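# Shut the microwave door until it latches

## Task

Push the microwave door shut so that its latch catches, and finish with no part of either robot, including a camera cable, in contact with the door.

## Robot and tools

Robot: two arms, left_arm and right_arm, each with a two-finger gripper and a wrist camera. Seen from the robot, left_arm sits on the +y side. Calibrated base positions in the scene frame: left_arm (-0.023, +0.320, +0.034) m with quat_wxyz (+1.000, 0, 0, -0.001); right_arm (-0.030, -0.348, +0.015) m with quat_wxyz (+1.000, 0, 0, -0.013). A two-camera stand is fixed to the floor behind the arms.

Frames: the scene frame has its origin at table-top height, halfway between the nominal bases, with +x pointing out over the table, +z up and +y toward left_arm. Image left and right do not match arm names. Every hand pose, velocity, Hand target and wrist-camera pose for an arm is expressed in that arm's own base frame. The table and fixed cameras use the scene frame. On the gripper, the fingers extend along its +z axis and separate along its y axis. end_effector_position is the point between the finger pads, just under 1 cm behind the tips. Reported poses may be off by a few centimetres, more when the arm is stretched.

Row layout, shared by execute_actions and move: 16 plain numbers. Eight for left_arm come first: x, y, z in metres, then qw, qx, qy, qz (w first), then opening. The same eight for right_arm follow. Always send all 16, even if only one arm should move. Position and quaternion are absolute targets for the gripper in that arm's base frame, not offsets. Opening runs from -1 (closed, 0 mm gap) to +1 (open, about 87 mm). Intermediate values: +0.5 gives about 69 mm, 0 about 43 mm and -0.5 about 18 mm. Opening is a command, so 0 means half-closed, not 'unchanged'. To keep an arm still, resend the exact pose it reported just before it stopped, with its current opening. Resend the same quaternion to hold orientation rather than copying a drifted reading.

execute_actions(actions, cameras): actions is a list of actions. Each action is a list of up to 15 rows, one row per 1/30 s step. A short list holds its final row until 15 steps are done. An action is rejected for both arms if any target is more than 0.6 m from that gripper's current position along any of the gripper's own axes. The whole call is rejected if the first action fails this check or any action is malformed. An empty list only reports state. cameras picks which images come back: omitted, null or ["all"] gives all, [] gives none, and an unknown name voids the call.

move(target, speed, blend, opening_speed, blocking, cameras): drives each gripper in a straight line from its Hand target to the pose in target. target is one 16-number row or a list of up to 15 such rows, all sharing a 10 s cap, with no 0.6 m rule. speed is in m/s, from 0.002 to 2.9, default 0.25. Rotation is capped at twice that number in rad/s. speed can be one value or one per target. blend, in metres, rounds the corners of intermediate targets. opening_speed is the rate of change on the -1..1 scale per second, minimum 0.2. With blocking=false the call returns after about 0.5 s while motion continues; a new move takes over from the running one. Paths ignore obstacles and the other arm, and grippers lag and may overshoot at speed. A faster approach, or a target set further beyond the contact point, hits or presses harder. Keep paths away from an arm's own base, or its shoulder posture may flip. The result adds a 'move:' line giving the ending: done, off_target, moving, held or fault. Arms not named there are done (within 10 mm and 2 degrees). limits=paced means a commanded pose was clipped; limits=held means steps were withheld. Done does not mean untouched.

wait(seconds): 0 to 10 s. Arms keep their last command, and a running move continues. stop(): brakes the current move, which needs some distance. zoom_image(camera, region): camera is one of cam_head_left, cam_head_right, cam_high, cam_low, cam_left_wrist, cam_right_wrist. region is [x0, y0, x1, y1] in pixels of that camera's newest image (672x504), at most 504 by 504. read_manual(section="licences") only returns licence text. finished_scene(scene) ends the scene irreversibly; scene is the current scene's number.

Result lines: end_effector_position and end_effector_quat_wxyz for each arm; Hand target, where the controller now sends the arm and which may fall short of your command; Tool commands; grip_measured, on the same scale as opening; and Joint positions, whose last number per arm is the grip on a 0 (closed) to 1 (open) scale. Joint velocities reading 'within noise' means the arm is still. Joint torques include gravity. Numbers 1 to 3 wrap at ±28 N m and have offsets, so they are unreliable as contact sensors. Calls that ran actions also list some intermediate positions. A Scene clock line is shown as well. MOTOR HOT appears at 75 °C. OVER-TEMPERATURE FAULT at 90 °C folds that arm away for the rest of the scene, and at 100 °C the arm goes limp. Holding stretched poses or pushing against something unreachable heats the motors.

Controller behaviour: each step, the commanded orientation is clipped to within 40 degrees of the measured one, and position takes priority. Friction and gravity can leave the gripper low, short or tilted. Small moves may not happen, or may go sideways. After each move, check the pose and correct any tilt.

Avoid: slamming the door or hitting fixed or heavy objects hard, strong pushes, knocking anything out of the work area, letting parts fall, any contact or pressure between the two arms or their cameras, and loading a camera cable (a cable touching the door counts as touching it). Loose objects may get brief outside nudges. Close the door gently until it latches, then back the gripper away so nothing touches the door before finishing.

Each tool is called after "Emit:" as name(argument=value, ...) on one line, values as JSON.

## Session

Emit:
execute_actions(actions=[])

Scene clock: 0.00 s.
left_arm: end_effector_position=(+0.1952, -0.0254, +0.0312) grip_measured=+1.000 end_effector_quat_wxyz=(+0.447, -0.016, +0.864, -0.230) | right_arm: end_effector_position=(+0.2893, -0.0866, +0.1187) grip_measured=+0.981 end_effector_quat_wxyz=(+0.622, -0.123, +0.767, -0.098)
Joint positions: left_arm=[0.554 0.602 0.126 -0.345 0.828 0.174 1] | right_arm=[-0.532 0.825 0.194 0.39 -0.522 -0.437 0.991]
Joint velocities: within noise
Joint torques (N m): no reading
Motor temperatures (°C): left_arm=[23 24 30 28 22 22 23] | right_arm=[26 25 27 26 23 21 22]
Heat: left arm: 30 °C; right arm: 27 °C.
Hand target: left_arm +0.1965, -0.0245, +0.0337; +0.449, -0.015, +0.864, -0.228 | right_arm +0.2918, -0.0880, +0.1262; +0.629, -0.125, +0.761, -0.103
Tool commands: left_gripper/opening=+1.0 right_gripper/opening=+1.0

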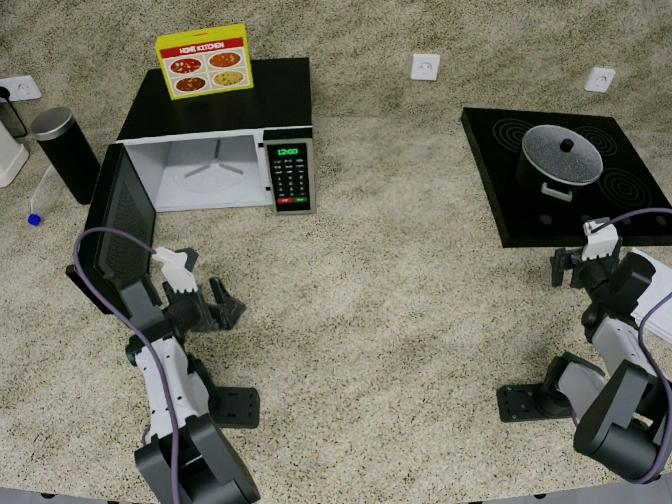

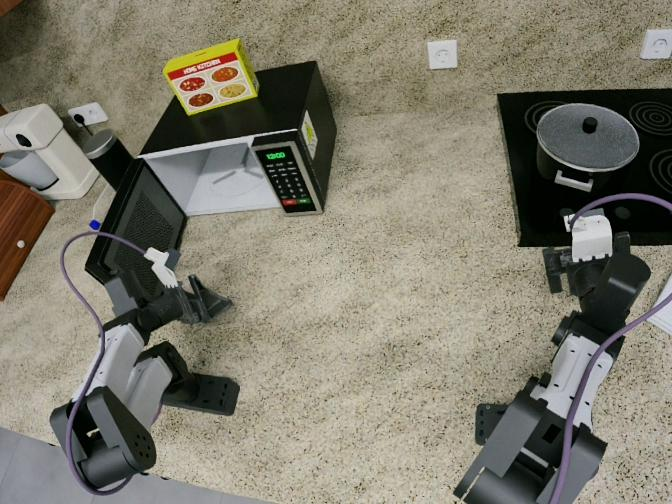

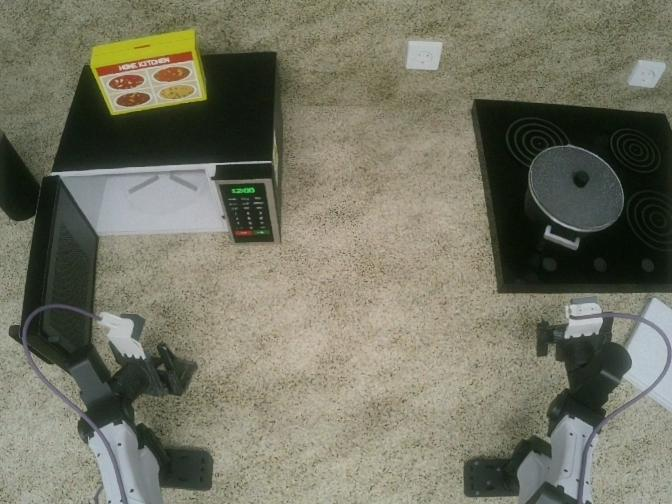

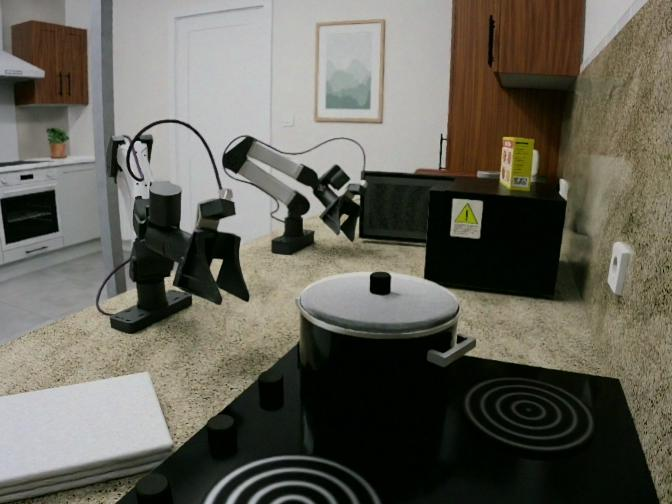

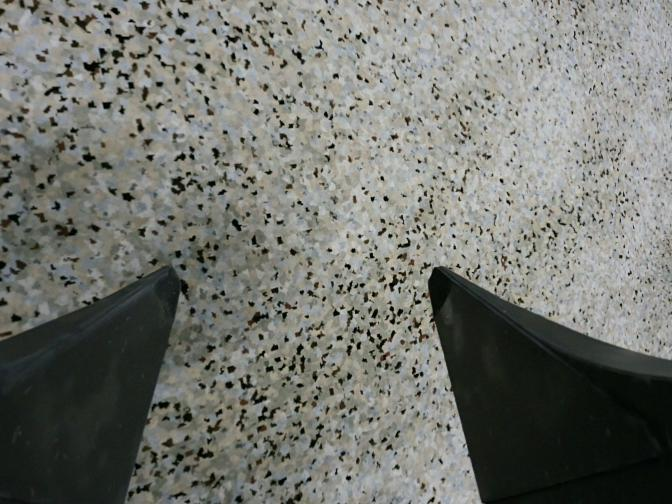

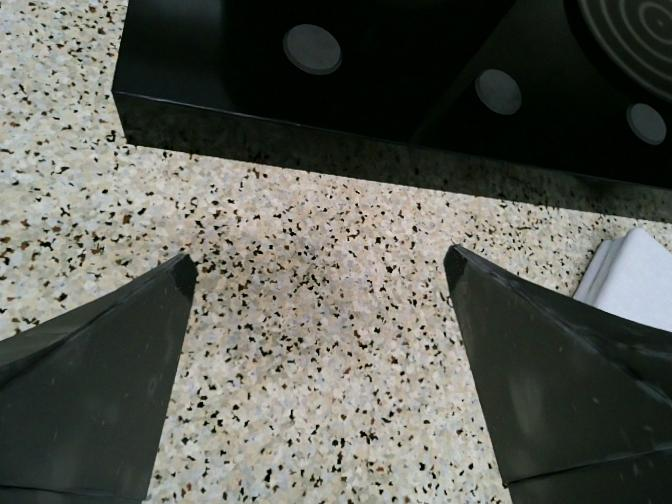

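Emit:
move(target=[[0.2,-0.07,0.12,0.449,-0.015,0.864,-0.228,-1,0.2918,-0.088,0.1262,0.629,-0.125,0.761,-0.103,1],[0.25,-0.07,0.3,0.48,-0.04,0.86,-0.15,-1,0.2918,-0.088,0.1262,0.629,-0.125,0.761,-0.103,1],[0.32,-0.04,0.42,0.5,-0.06,0.86,-0.08,-1,0.2918,-0.088,0.1262,0.629,-0.125,0.761,-0.103,1]], speed=0.15, blend=0.02)

Emit:
move(target=[[0.25,0.17,0.42,0.25,-0.3,0.92,0,-1,0.2918,-0.088,0.1262,0.629,-0.125,0.761,-0.103,1],[0.22,0.26,0.32,0.2,-0.5,0.83,0.08,-1,0.2918,-0.088,0.1262,0.629,-0.125,0.761,-0.103,1],[0.22,0.25,0.2,0,-0.5,0.866,0,-1,0.2918,-0.088,0.1262,0.629,-0.125,0.761,-0.103,1]], speed=0.15)

Scene clock: 11.63 s.
left_arm: end_effector_position=(+0.3203, -0.0447, +0.4165) grip_measured=-0.990 end_effector_quat_wxyz=(+0.498, -0.059, +0.861, -0.089) | right_arm: end_effector_position=(+0.2893, -0.0866, +0.1187) grip_measured=+0.981 end_effector_quat_wxyz=(+0.622, -0.123, +0.767, -0.098)
Joint positions: left_arm=[-0.107 1.39 2.069 -1.19 0 -0.245 0.005] | right_arm=[-0.532 0.825 0.194 0.39 -0.522 -0.437 0.991]
Joint velocities: within noise
Joint torques (N m): left_arm=[1.06 -3.22 8.31 1.81 -0.05 0.24] | right_arm=[0.02 -1.07 7.51 2.07 -0.08 -0.02]
Motor temperatures (°C): left_arm=[23 24 31 29 22 22 23] | right_arm=[26 25 29 30 23 21 22]
Heat: left arm: 31 °C; right arm: 30 °C.
Hand target: left_arm +0.3200, -0.0400, +0.4200; +0.500, -0.060, +0.860, -0.080 | right_arm +0.2917, -0.0879, +0.1261; +0.629, -0.125, +0.761, -0.103
Off the commanded pose: left_arm 0.006 m, 1 deg | right_arm 0.008 m, 1 deg.
move: done

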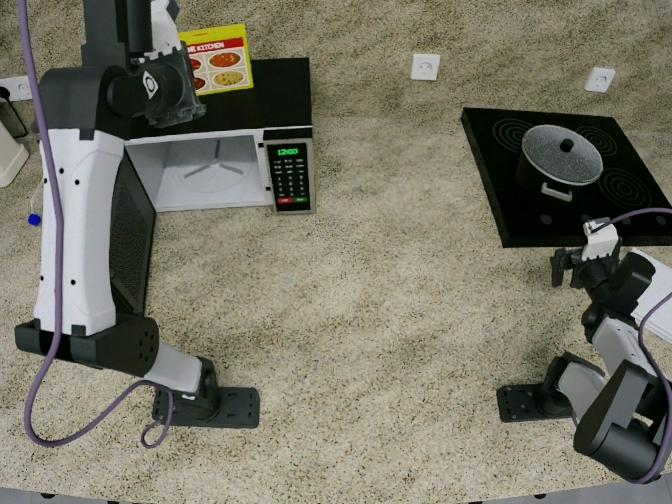

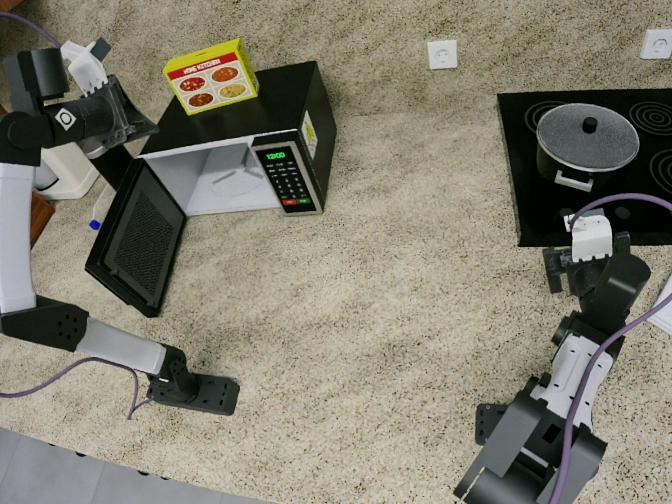

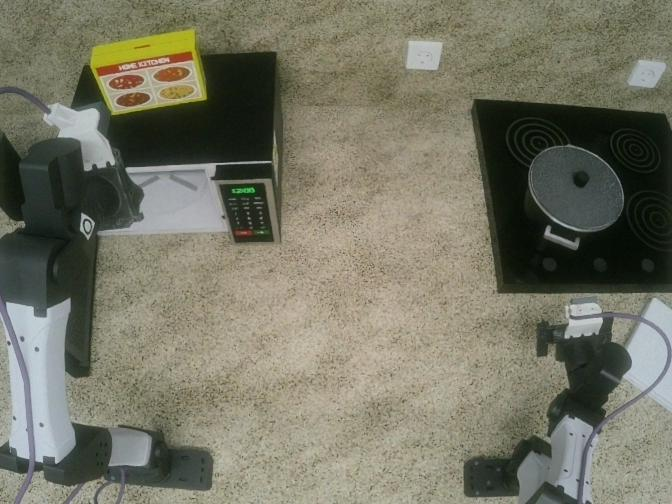

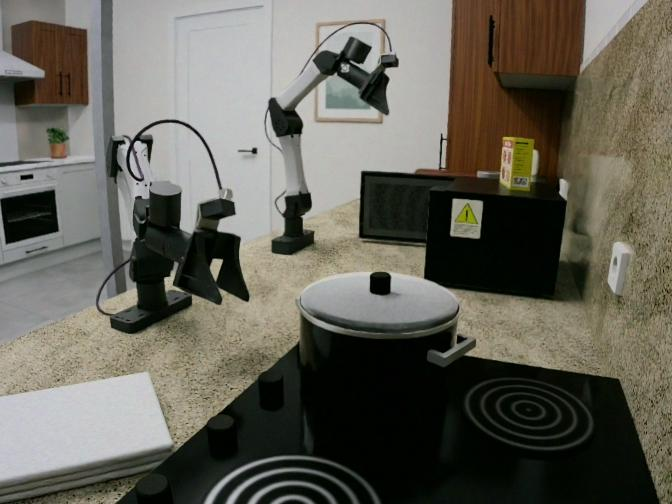

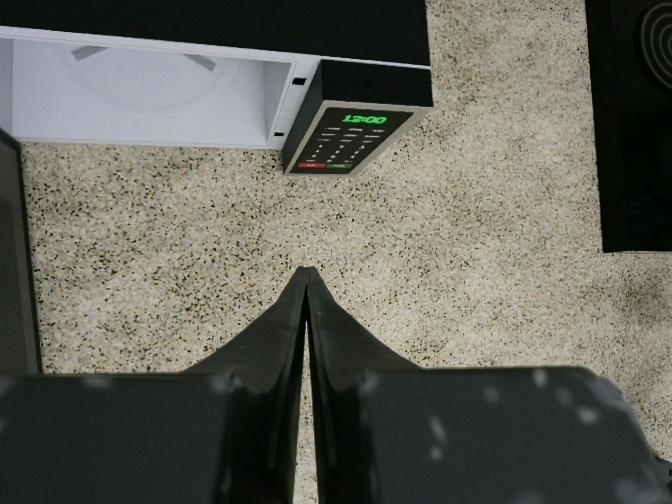

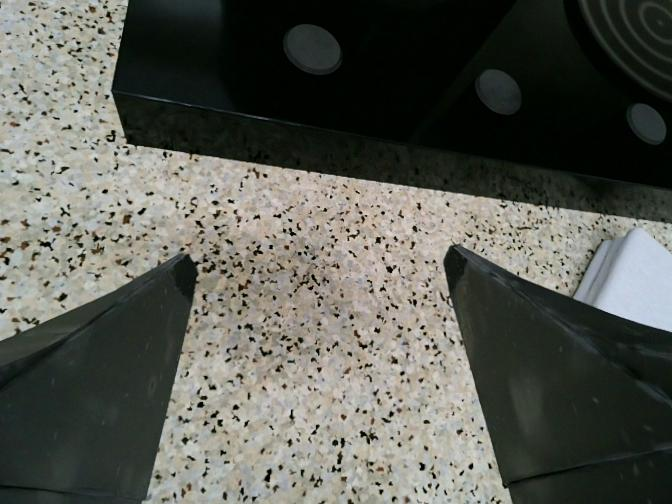

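Scene clock: 17.63 s.
left_arm: end_effector_position=(+0.2205, +0.2541, +0.2043) grip_measured=-0.990 end_effector_quat_wxyz=(+0.067, -0.504, +0.861, +0.025) | right_arm: end_effector_position=(+0.2893, -0.0866, +0.1187) grip_measured=+0.981 end_effector_quat_wxyz=(+0.622, -0.123, +0.767, -0.098)
Joint positions: left_arm=[0.878 1.908 2.051 -1.571 -0.001 -0.181 0.005] | right_arm=[-0.532 0.825 0.194 0.39 -0.522 -0.437 0.991]
Joint velocities: within noise
Joint torques (N m): left_arm=[-0.16 -8.62 5.68 0.63 0.06 0.16] | right_arm=[0.01 -1.13 7.35 2.05 -0.11 -0.03]
Motor temperatures (°C): left_arm=[23 24 31 29 22 22 23] | right_arm=[26 25 30 31 23 21 22]
Heat: left arm: 31 °C; right arm: 31 °C.
Hand target: left_arm +0.2198, +0.2498, +0.1995; +0.055, -0.500, +0.864, +0.018 | right_arm +0.2917, -0.0879, +0.1261; +0.629, -0.125, +0.761, -0.103
Off the commanded pose: left_arm 0.006 m, 8 deg | right_arm 0.008 m, 1 deg.
joint sent to its limit (left arm) — joint 4 (wrist pitch), lower limit. The joint targets are off in orientation, not in position.
move: off_target (left_arm)

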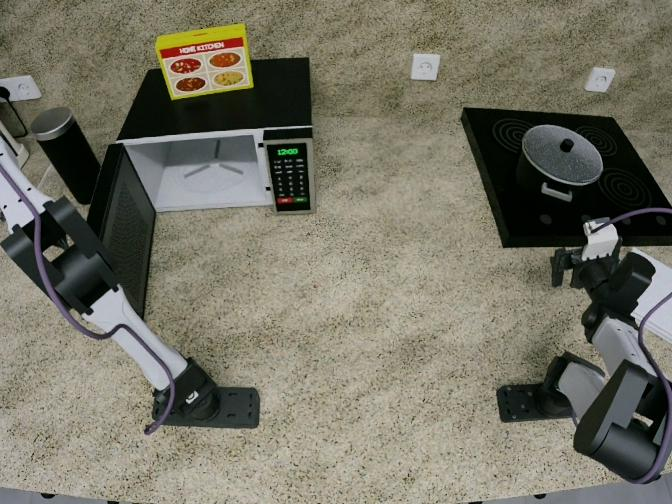

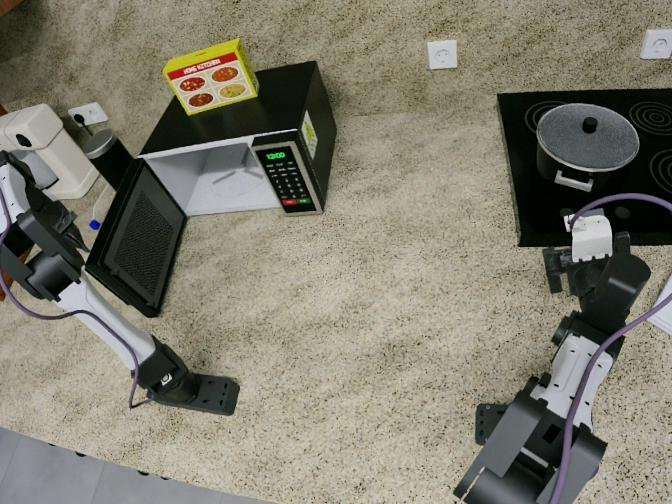

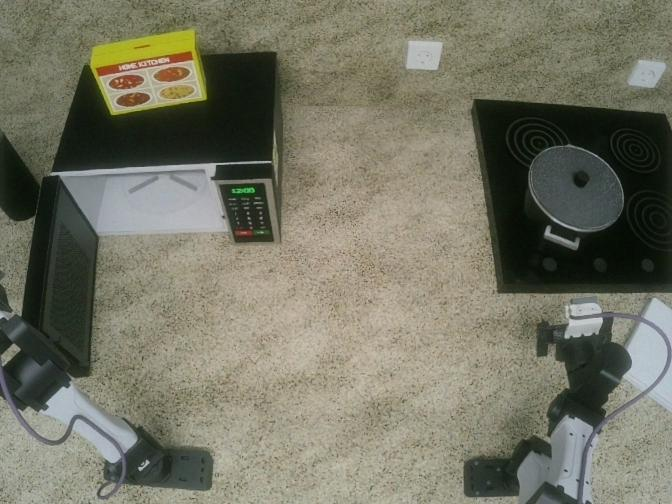

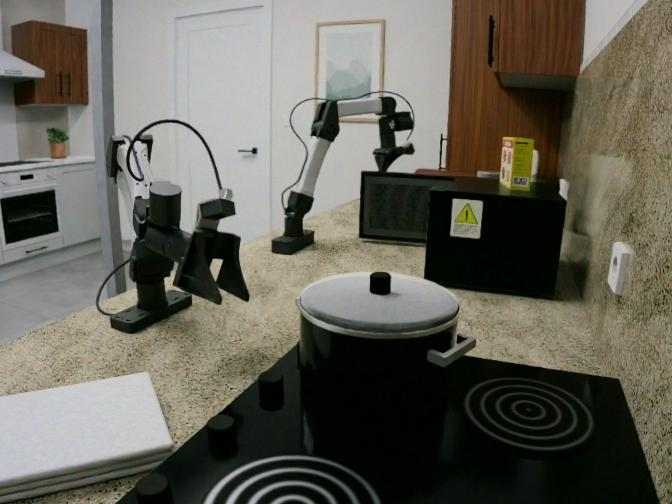

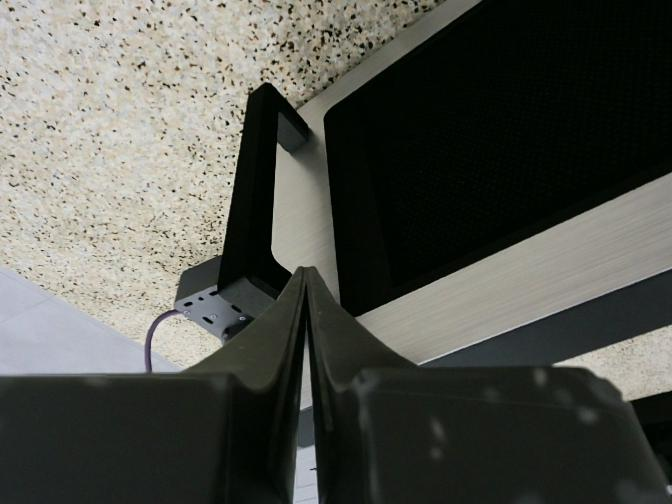

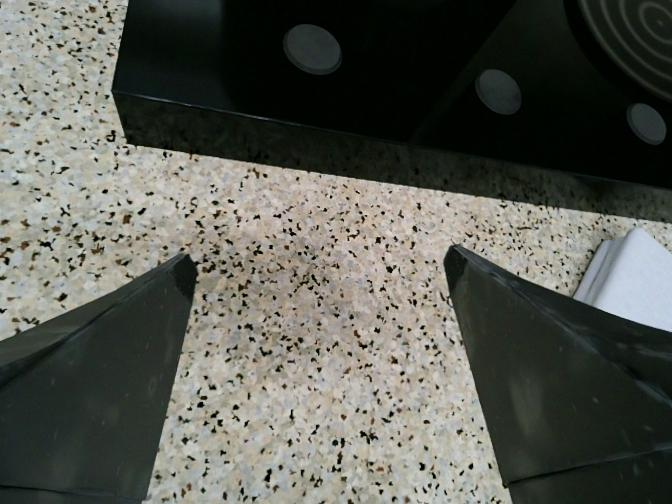

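Same layout. Push the whole path as a list.

Emit:
move(target=[[0.22,0.24,0.15,0,-0.574,0.819,0,-1,0.2918,-0.088,0.1262,0.629,-0.125,0.761,-0.103,1],[0.22,0.19,0.15,0,-0.574,0.819,0,-1,0.2918,-0.088,0.1262,0.629,-0.125,0.761,-0.103,1],[0.215,0.12,0.15,0,-0.609,0.793,0,-1,0.2918,-0.088,0.1262,0.629,-0.125,0.761,-0.103,1]], speed=0.05)

Emit:
move(target=[[0.245,0.06,0.15,0,-0.643,0.766,0,-1,0.2918,-0.088,0.1262,0.629,-0.125,0.761,-0.103,1],[0.27,0.0,0.15,0,-0.643,0.766,0,-1,0.2918,-0.088,0.1262,0.629,-0.125,0.761,-0.103,1],[0.305,-0.02,0.15,0,-0.707,0.707,0,-1,0.2918,-0.088,0.1262,0.629,-0.125,0.761,-0.103,1],[0.325,-0.045,0.15,0,-0.766,0.643,0,-1,0.2918,-0.088,0.1262,0.629,-0.125,0.761,-0.103,1]], speed=0.04)

Scene clock: 27.83 s.
left_arm: end_effector_position=(+0.2320, +0.1325, +0.1488) grip_measured=-0.990 end_effector_quat_wxyz=(+0.028, -0.610, +0.792, -0.004) | right_arm: end_effector_position=(+0.2893, -0.0866, +0.1187) grip_measured=+0.981 end_effector_quat_wxyz=(+0.622, -0.123, +0.767, -0.098)
Joint positions: left_arm=[0.623 1.618 1.467 -1.363 0.007 -0.689 0.005] | right_arm=[-0.532 0.825 0.194 0.39 -0.522 -0.437 0.991]
Joint velocities: within noise
Joint torques (N m): left_arm=[-0.09 -8.99 5.03 0.02 -0.08 0.15] | right_arm=[0.02 -1.18 7.57 2.11 -0.14 -0.01]
Motor temperatures (°C): left_arm=[23 27 32 29 22 22 23] | right_arm=[26 25 31 32 23 21 22]
Heat: left arm: 32 °C; right arm: 32 °C.
Hand target: left_arm +0.2157, +0.1207, +0.1500; +0.000, -0.609, +0.793, +0.000 | right_arm +0.2917, -0.0879, +0.1261; +0.629, -0.125, +0.761, -0.103
Off the commanded pose: left_arm 0.021 m, 3 deg | right_arm 0.008 m, 1 deg.
move: off_target (left_arm)

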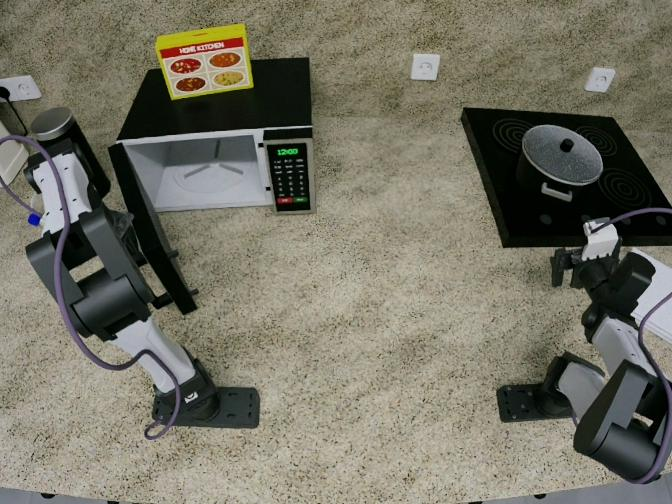

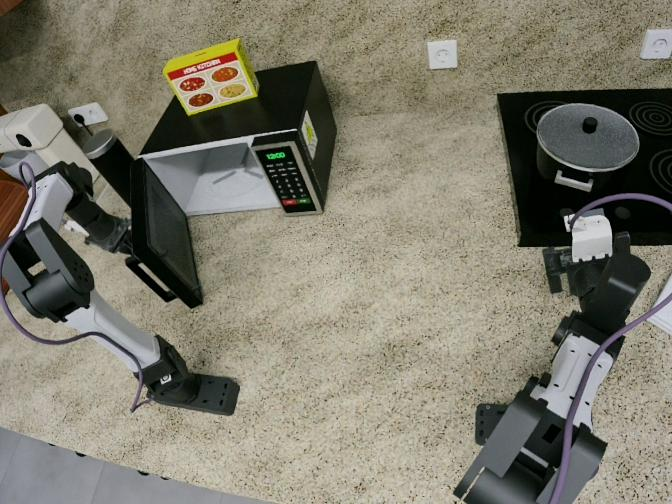

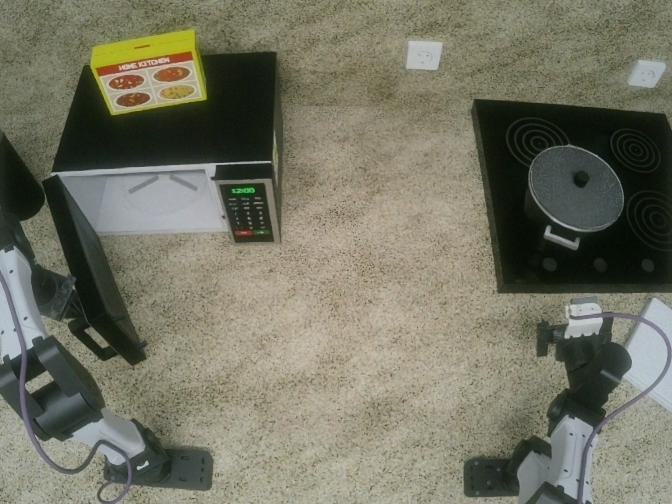

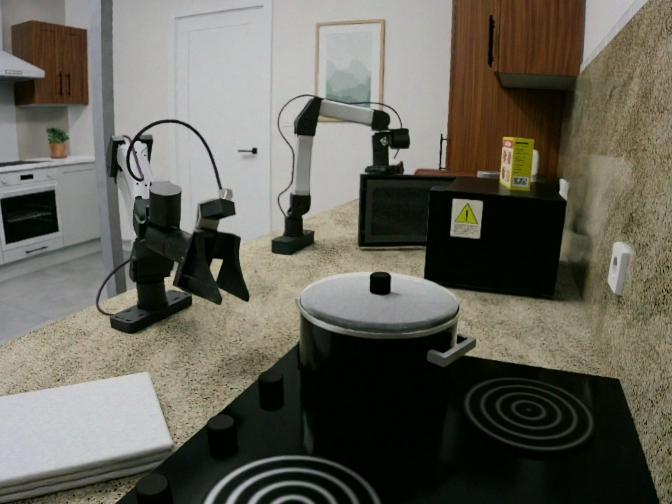

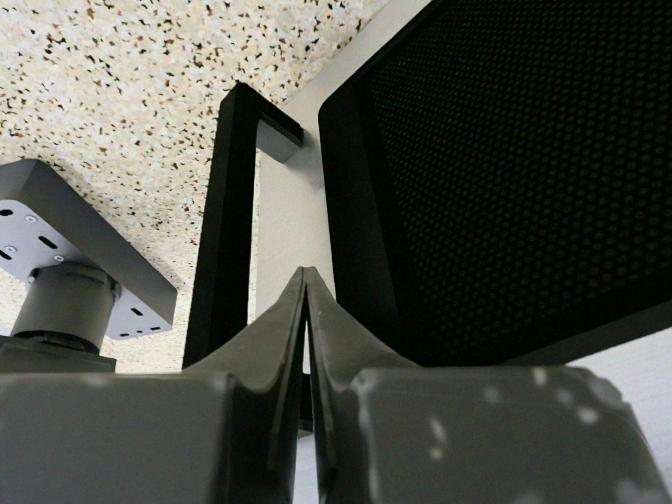

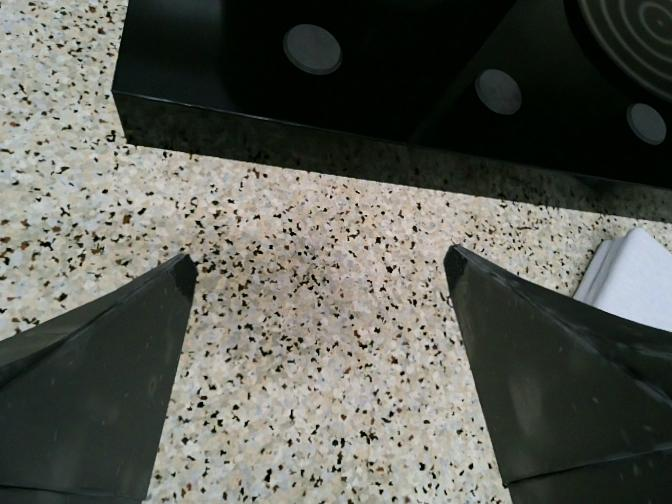

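Scene clock: 36.10 s.
left_arm: end_effector_position=(+0.3536, -0.0103, +0.1519) grip_measured=-0.990 end_effector_quat_wxyz=(-0.074, +0.784, -0.616, +0.015) | right_arm: end_effector_position=(+0.2893, -0.0866, +0.1187) grip_measured=+0.981 end_effector_quat_wxyz=(+0.622, -0.123, +0.767, -0.098)
Joint positions: left_arm=[0.04 1.738 1.609 -1.321 -0.093 -1.764 0.005] | right_arm=[-0.532 0.825 0.194 0.39 -0.522 -0.437 0.991]
Joint velocities: within noise
Joint torques (N m): left_arm=[-3.75 -7.28 8.46 -0.54 0.74 0.22] | right_arm=[-0.02 -1.01 7.54 2.04 -0.11 0.05]
Motor temperatures (°C): left_arm=[23 27 32 28 22 22 23] | right_arm=[26 25 32 33 23 21 22]
Heat: left arm: 32 °C; right arm: 33 °C.
Hand target: left_arm +0.3263, -0.0419, +0.1518; -0.003, +0.768, -0.641, +0.001 | right_arm +0.2917, -0.0879, +0.1261; +0.629, -0.125, +0.761, -0.103
Off the commanded pose: left_arm 0.045 m, 9 deg | right_arm 0.008 m, 1 deg.
move: off_target (left_arm)

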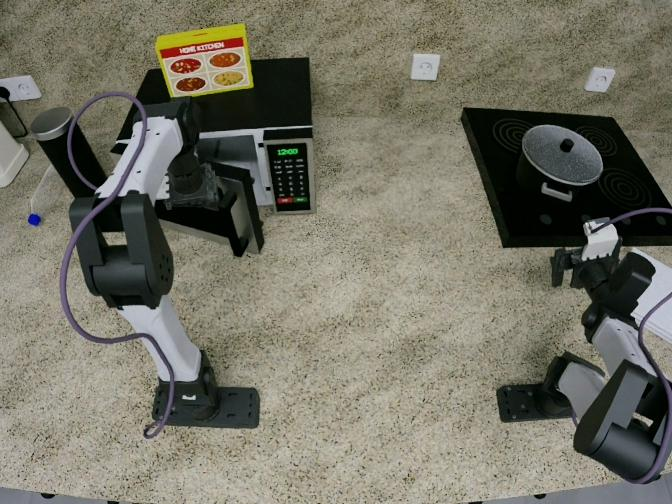

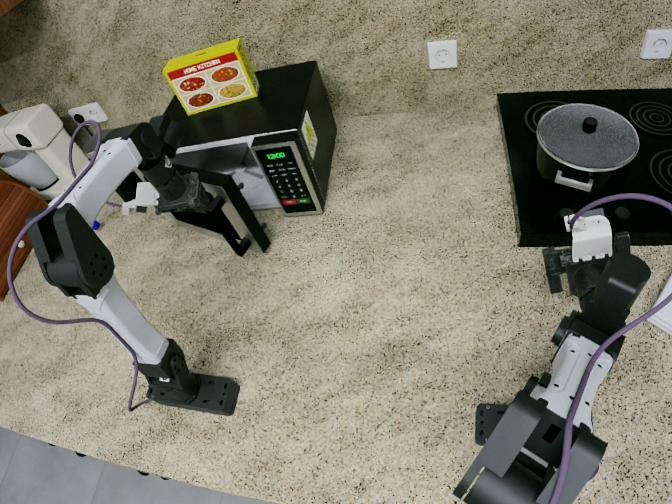

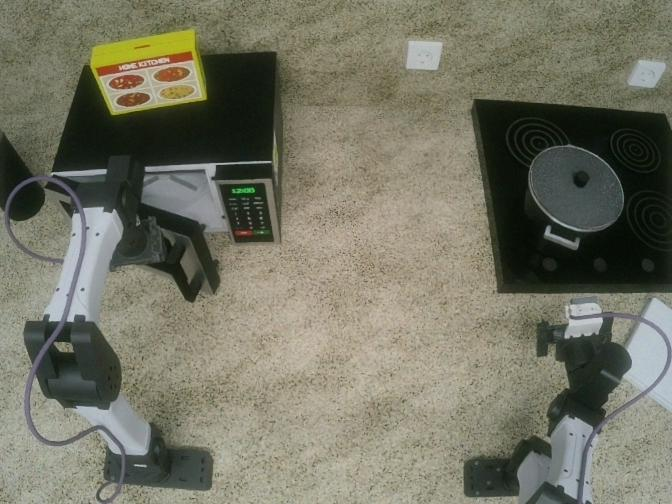

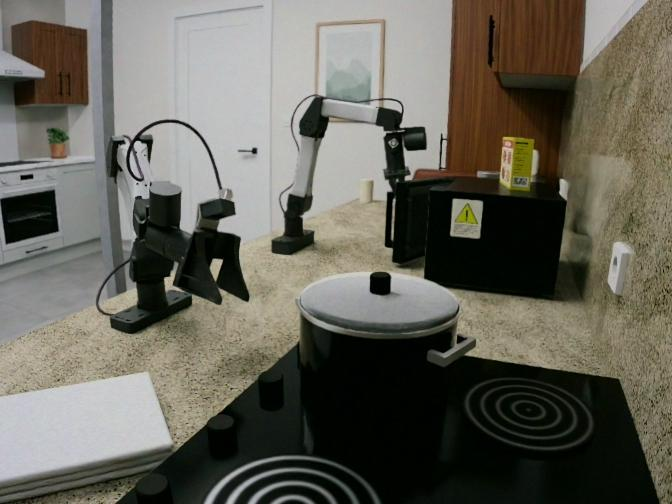

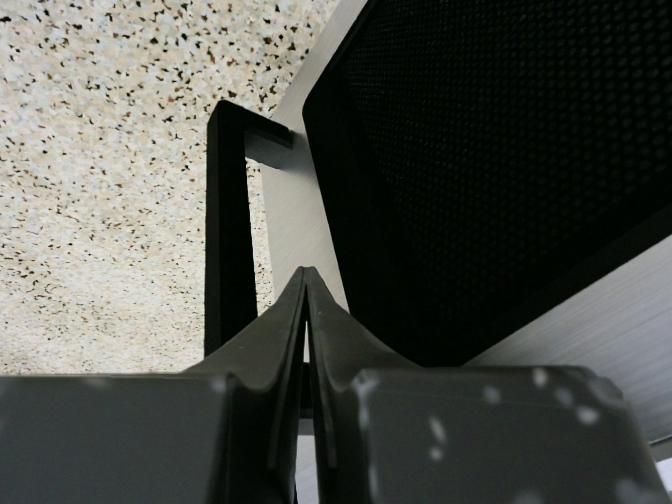

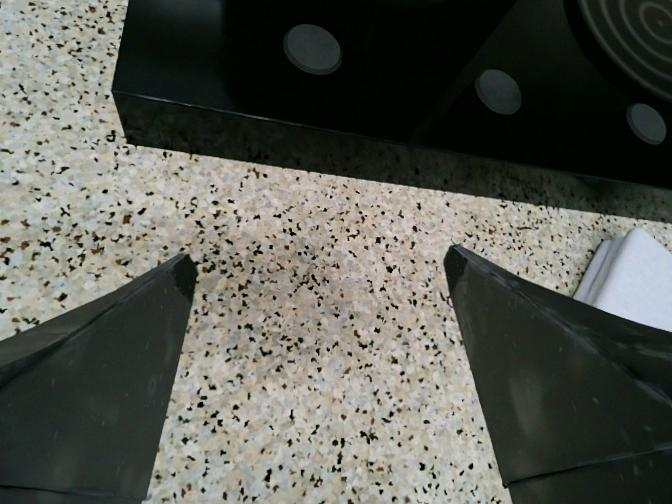

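Emit:
move(target=[[0.35,-0.006,0.16,0,-0.766,0.643,0,-1,0.2918,-0.088,0.1262,0.629,-0.125,0.761,-0.103,1],[0.35,-0.005,0.29,0,-0.766,0.643,0,-1,0.2918,-0.088,0.1262,0.629,-0.125,0.761,-0.103,1],[0.26,-0.03,0.33,0.25,-0.4,0.85,0,-1,0.2918,-0.088,0.1262,0.629,-0.125,0.761,-0.103,1],[0.2,-0.06,0.3,0.342,0,0.94,0,-1,0.2918,-0.088,0.1262,0.629,-0.125,0.761,-0.103,1]], speed=0.1)

Emit:
move(target=[[0.2,-0.05,0.16,0.36,0,0.932,0,-1,0.2918,-0.088,0.1262,0.629,-0.125,0.761,-0.103,1],[0.25,-0.022,0.145,0.42,0,0.907,0,-1,0.2918,-0.088,0.1262,0.629,-0.125,0.761,-0.103,1],[0.3,-0.018,0.14,0.46,0,0.888,0,-1,0.2918,-0.088,0.1262,0.629,-0.125,0.761,-0.103,1]], speed=0.07)

Scene clock: 53.27 s.
left_arm: end_effector_position=(+0.2167, -0.0517, +0.3091) grip_measured=-0.990 end_effector_quat_wxyz=(+0.319, -0.125, +0.939, -0.002) | right_arm: end_effector_position=(+0.2893, -0.0866, +0.1187) grip_measured=+0.981 end_effector_quat_wxyz=(+0.622, -0.123, +0.767, -0.098)
Joint positions: left_arm=[-0.368 1.221 1.741 -1.501 -0.291 -0.544 0.005] | right_arm=[-0.532 0.825 0.194 0.39 -0.522 -0.437 0.991]
Joint velocities: within noise
Joint torques (N m): left_arm=[-0.31 -3.48 4.79 1.55 -0.17 0.21] | right_arm=[-0.06 -0.99 7.41 2.05 -0.12 -0.01]
Motor temperatures (°C): left_arm=[23 27 33 28 23 22 23] | right_arm=[26 25 33 34 23 21 22]
Heat: left arm: 33 °C; right arm: 34 °C.
Hand target: left_arm +0.2166, -0.0517, +0.3083; +0.324, -0.117, +0.939, +0.000 | right_arm +0.2917, -0.0879, +0.1261; +0.629, -0.125, +0.761, -0.103
Off the commanded pose: left_arm 0.021 m, 15 deg | right_arm 0.008 m, 1 deg.
move: off_target (left_arm; path cut at 10 s); path passed 3 of 4 targets

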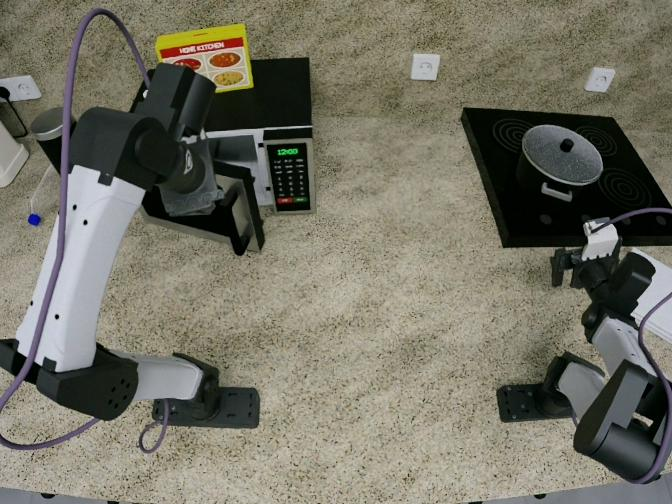

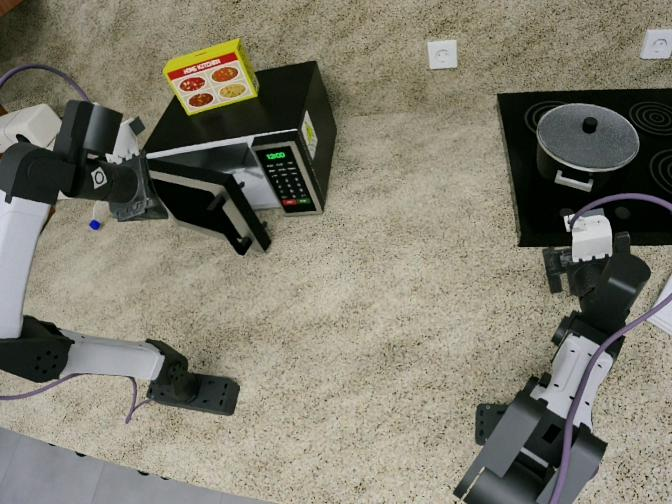

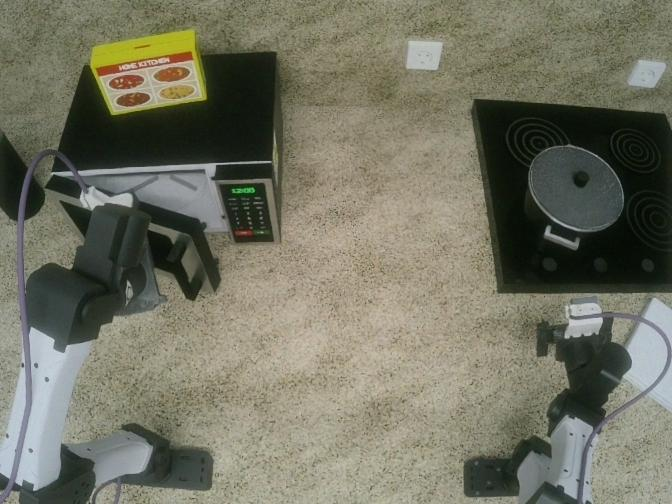

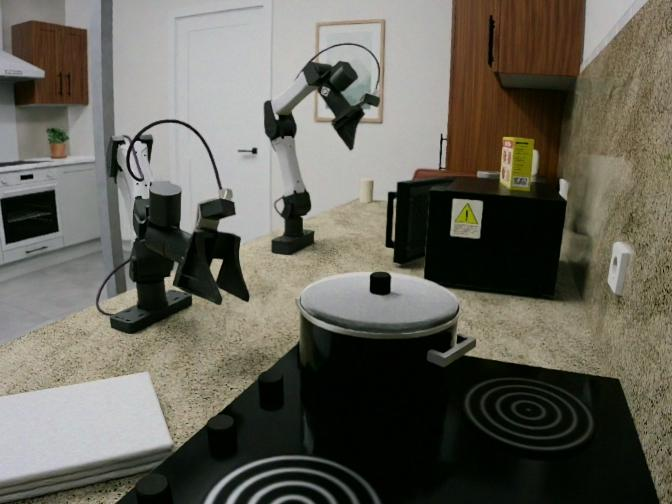

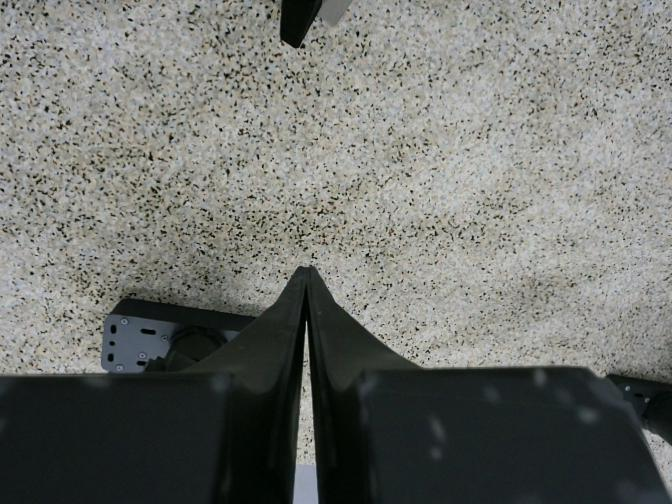

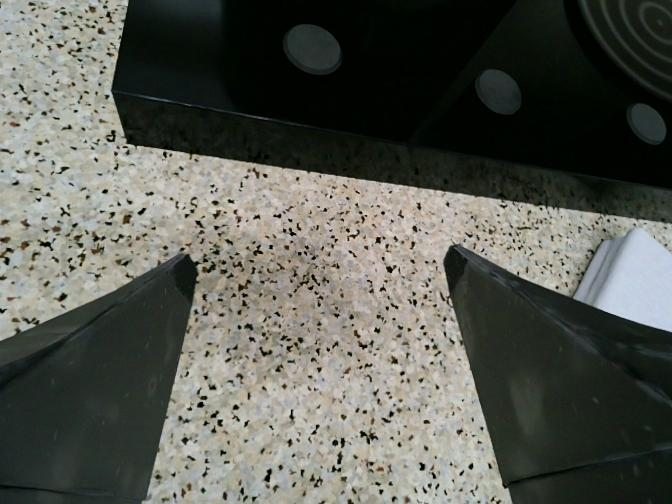

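Scene clock: 57.80 s.
left_arm: end_effector_position=(+0.3001, -0.0194, +0.1463) grip_measured=-0.990 end_effector_quat_wxyz=(+0.463, -0.004, +0.886, -0.001) | right_arm: end_effector_position=(+0.2893, -0.0866, +0.1187) grip_measured=+0.981 end_effector_quat_wxyz=(+0.622, -0.123, +0.767, -0.098)
Joint positions: left_arm=[-0.108 0.957 0.693 -0.346 -0.09 -0.069 0.005] | right_arm=[-0.532 0.825 0.194 0.39 -0.522 -0.437 0.991]
Joint velocities: within noise
Joint torques (N m): left_arm=[1.09 -2.17 7.09 2 0.06 0.23] | right_arm=[0.03 -1.03 7.41 2.09 -0.09 0.02]
Motor temperatures (°C): left_arm=[23 27 33 29 23 22 23] | right_arm=[26 25 33 34 23 21 22]
Heat: left arm: 33 °C; right arm: 34 °C.
Hand target: left_arm +0.2999, -0.0181, +0.1402; +0.460, +0.000, +0.888, +0.000 | right_arm +0.2917, -0.0879, +0.1261; +0.629, -0.125, +0.761, -0.103
Off the commanded pose: left_arm 0.006 m, 1 deg | right_arm 0.008 m, 1 deg.
move: done

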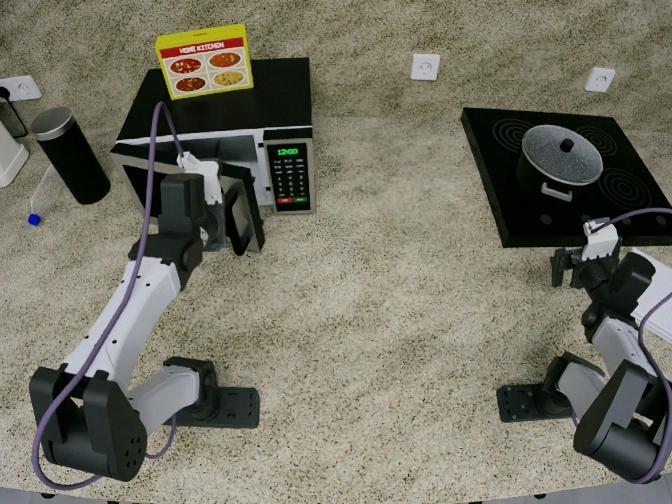

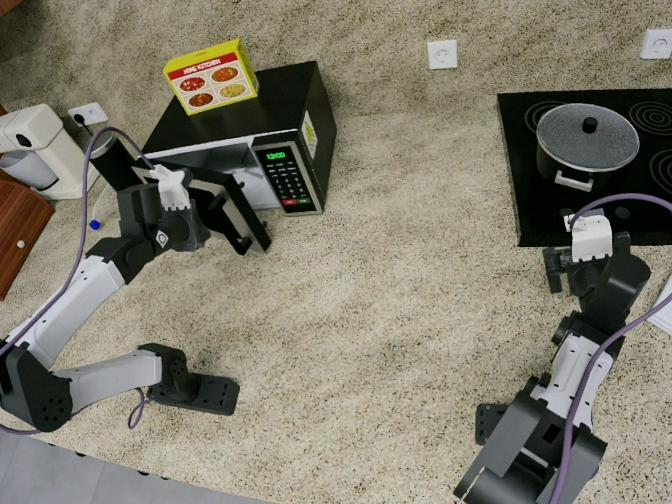

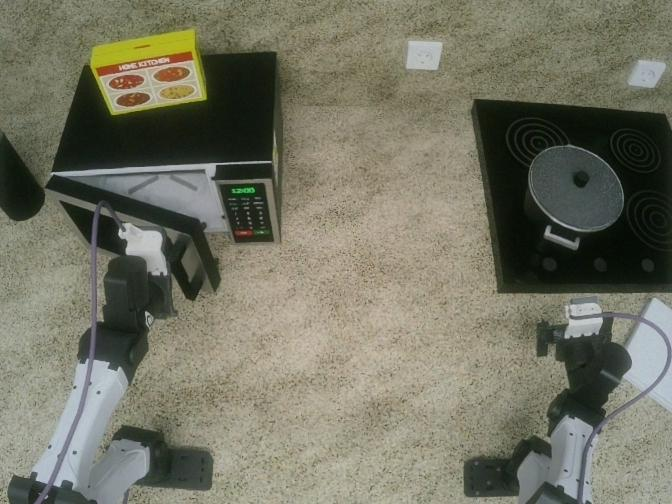

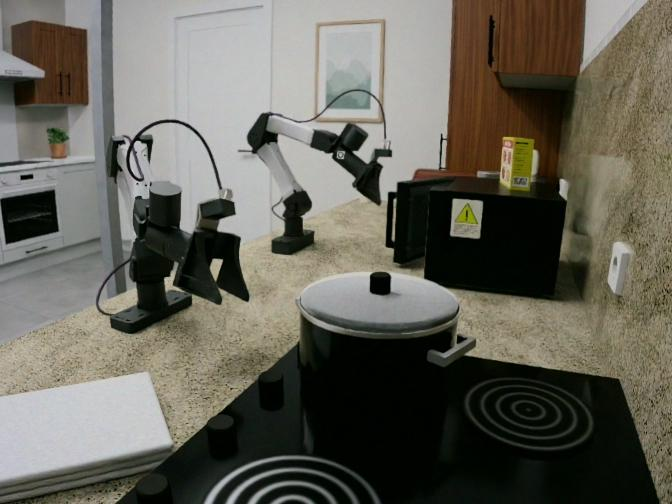

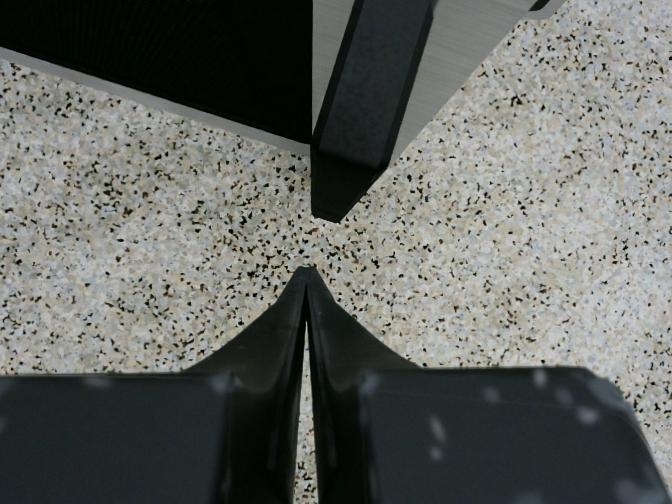

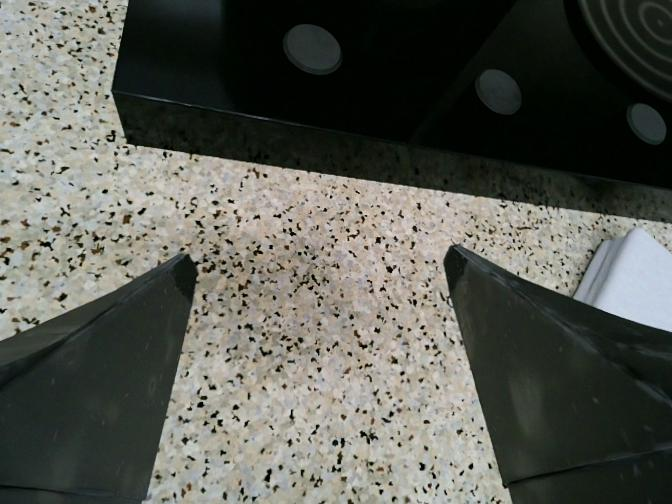

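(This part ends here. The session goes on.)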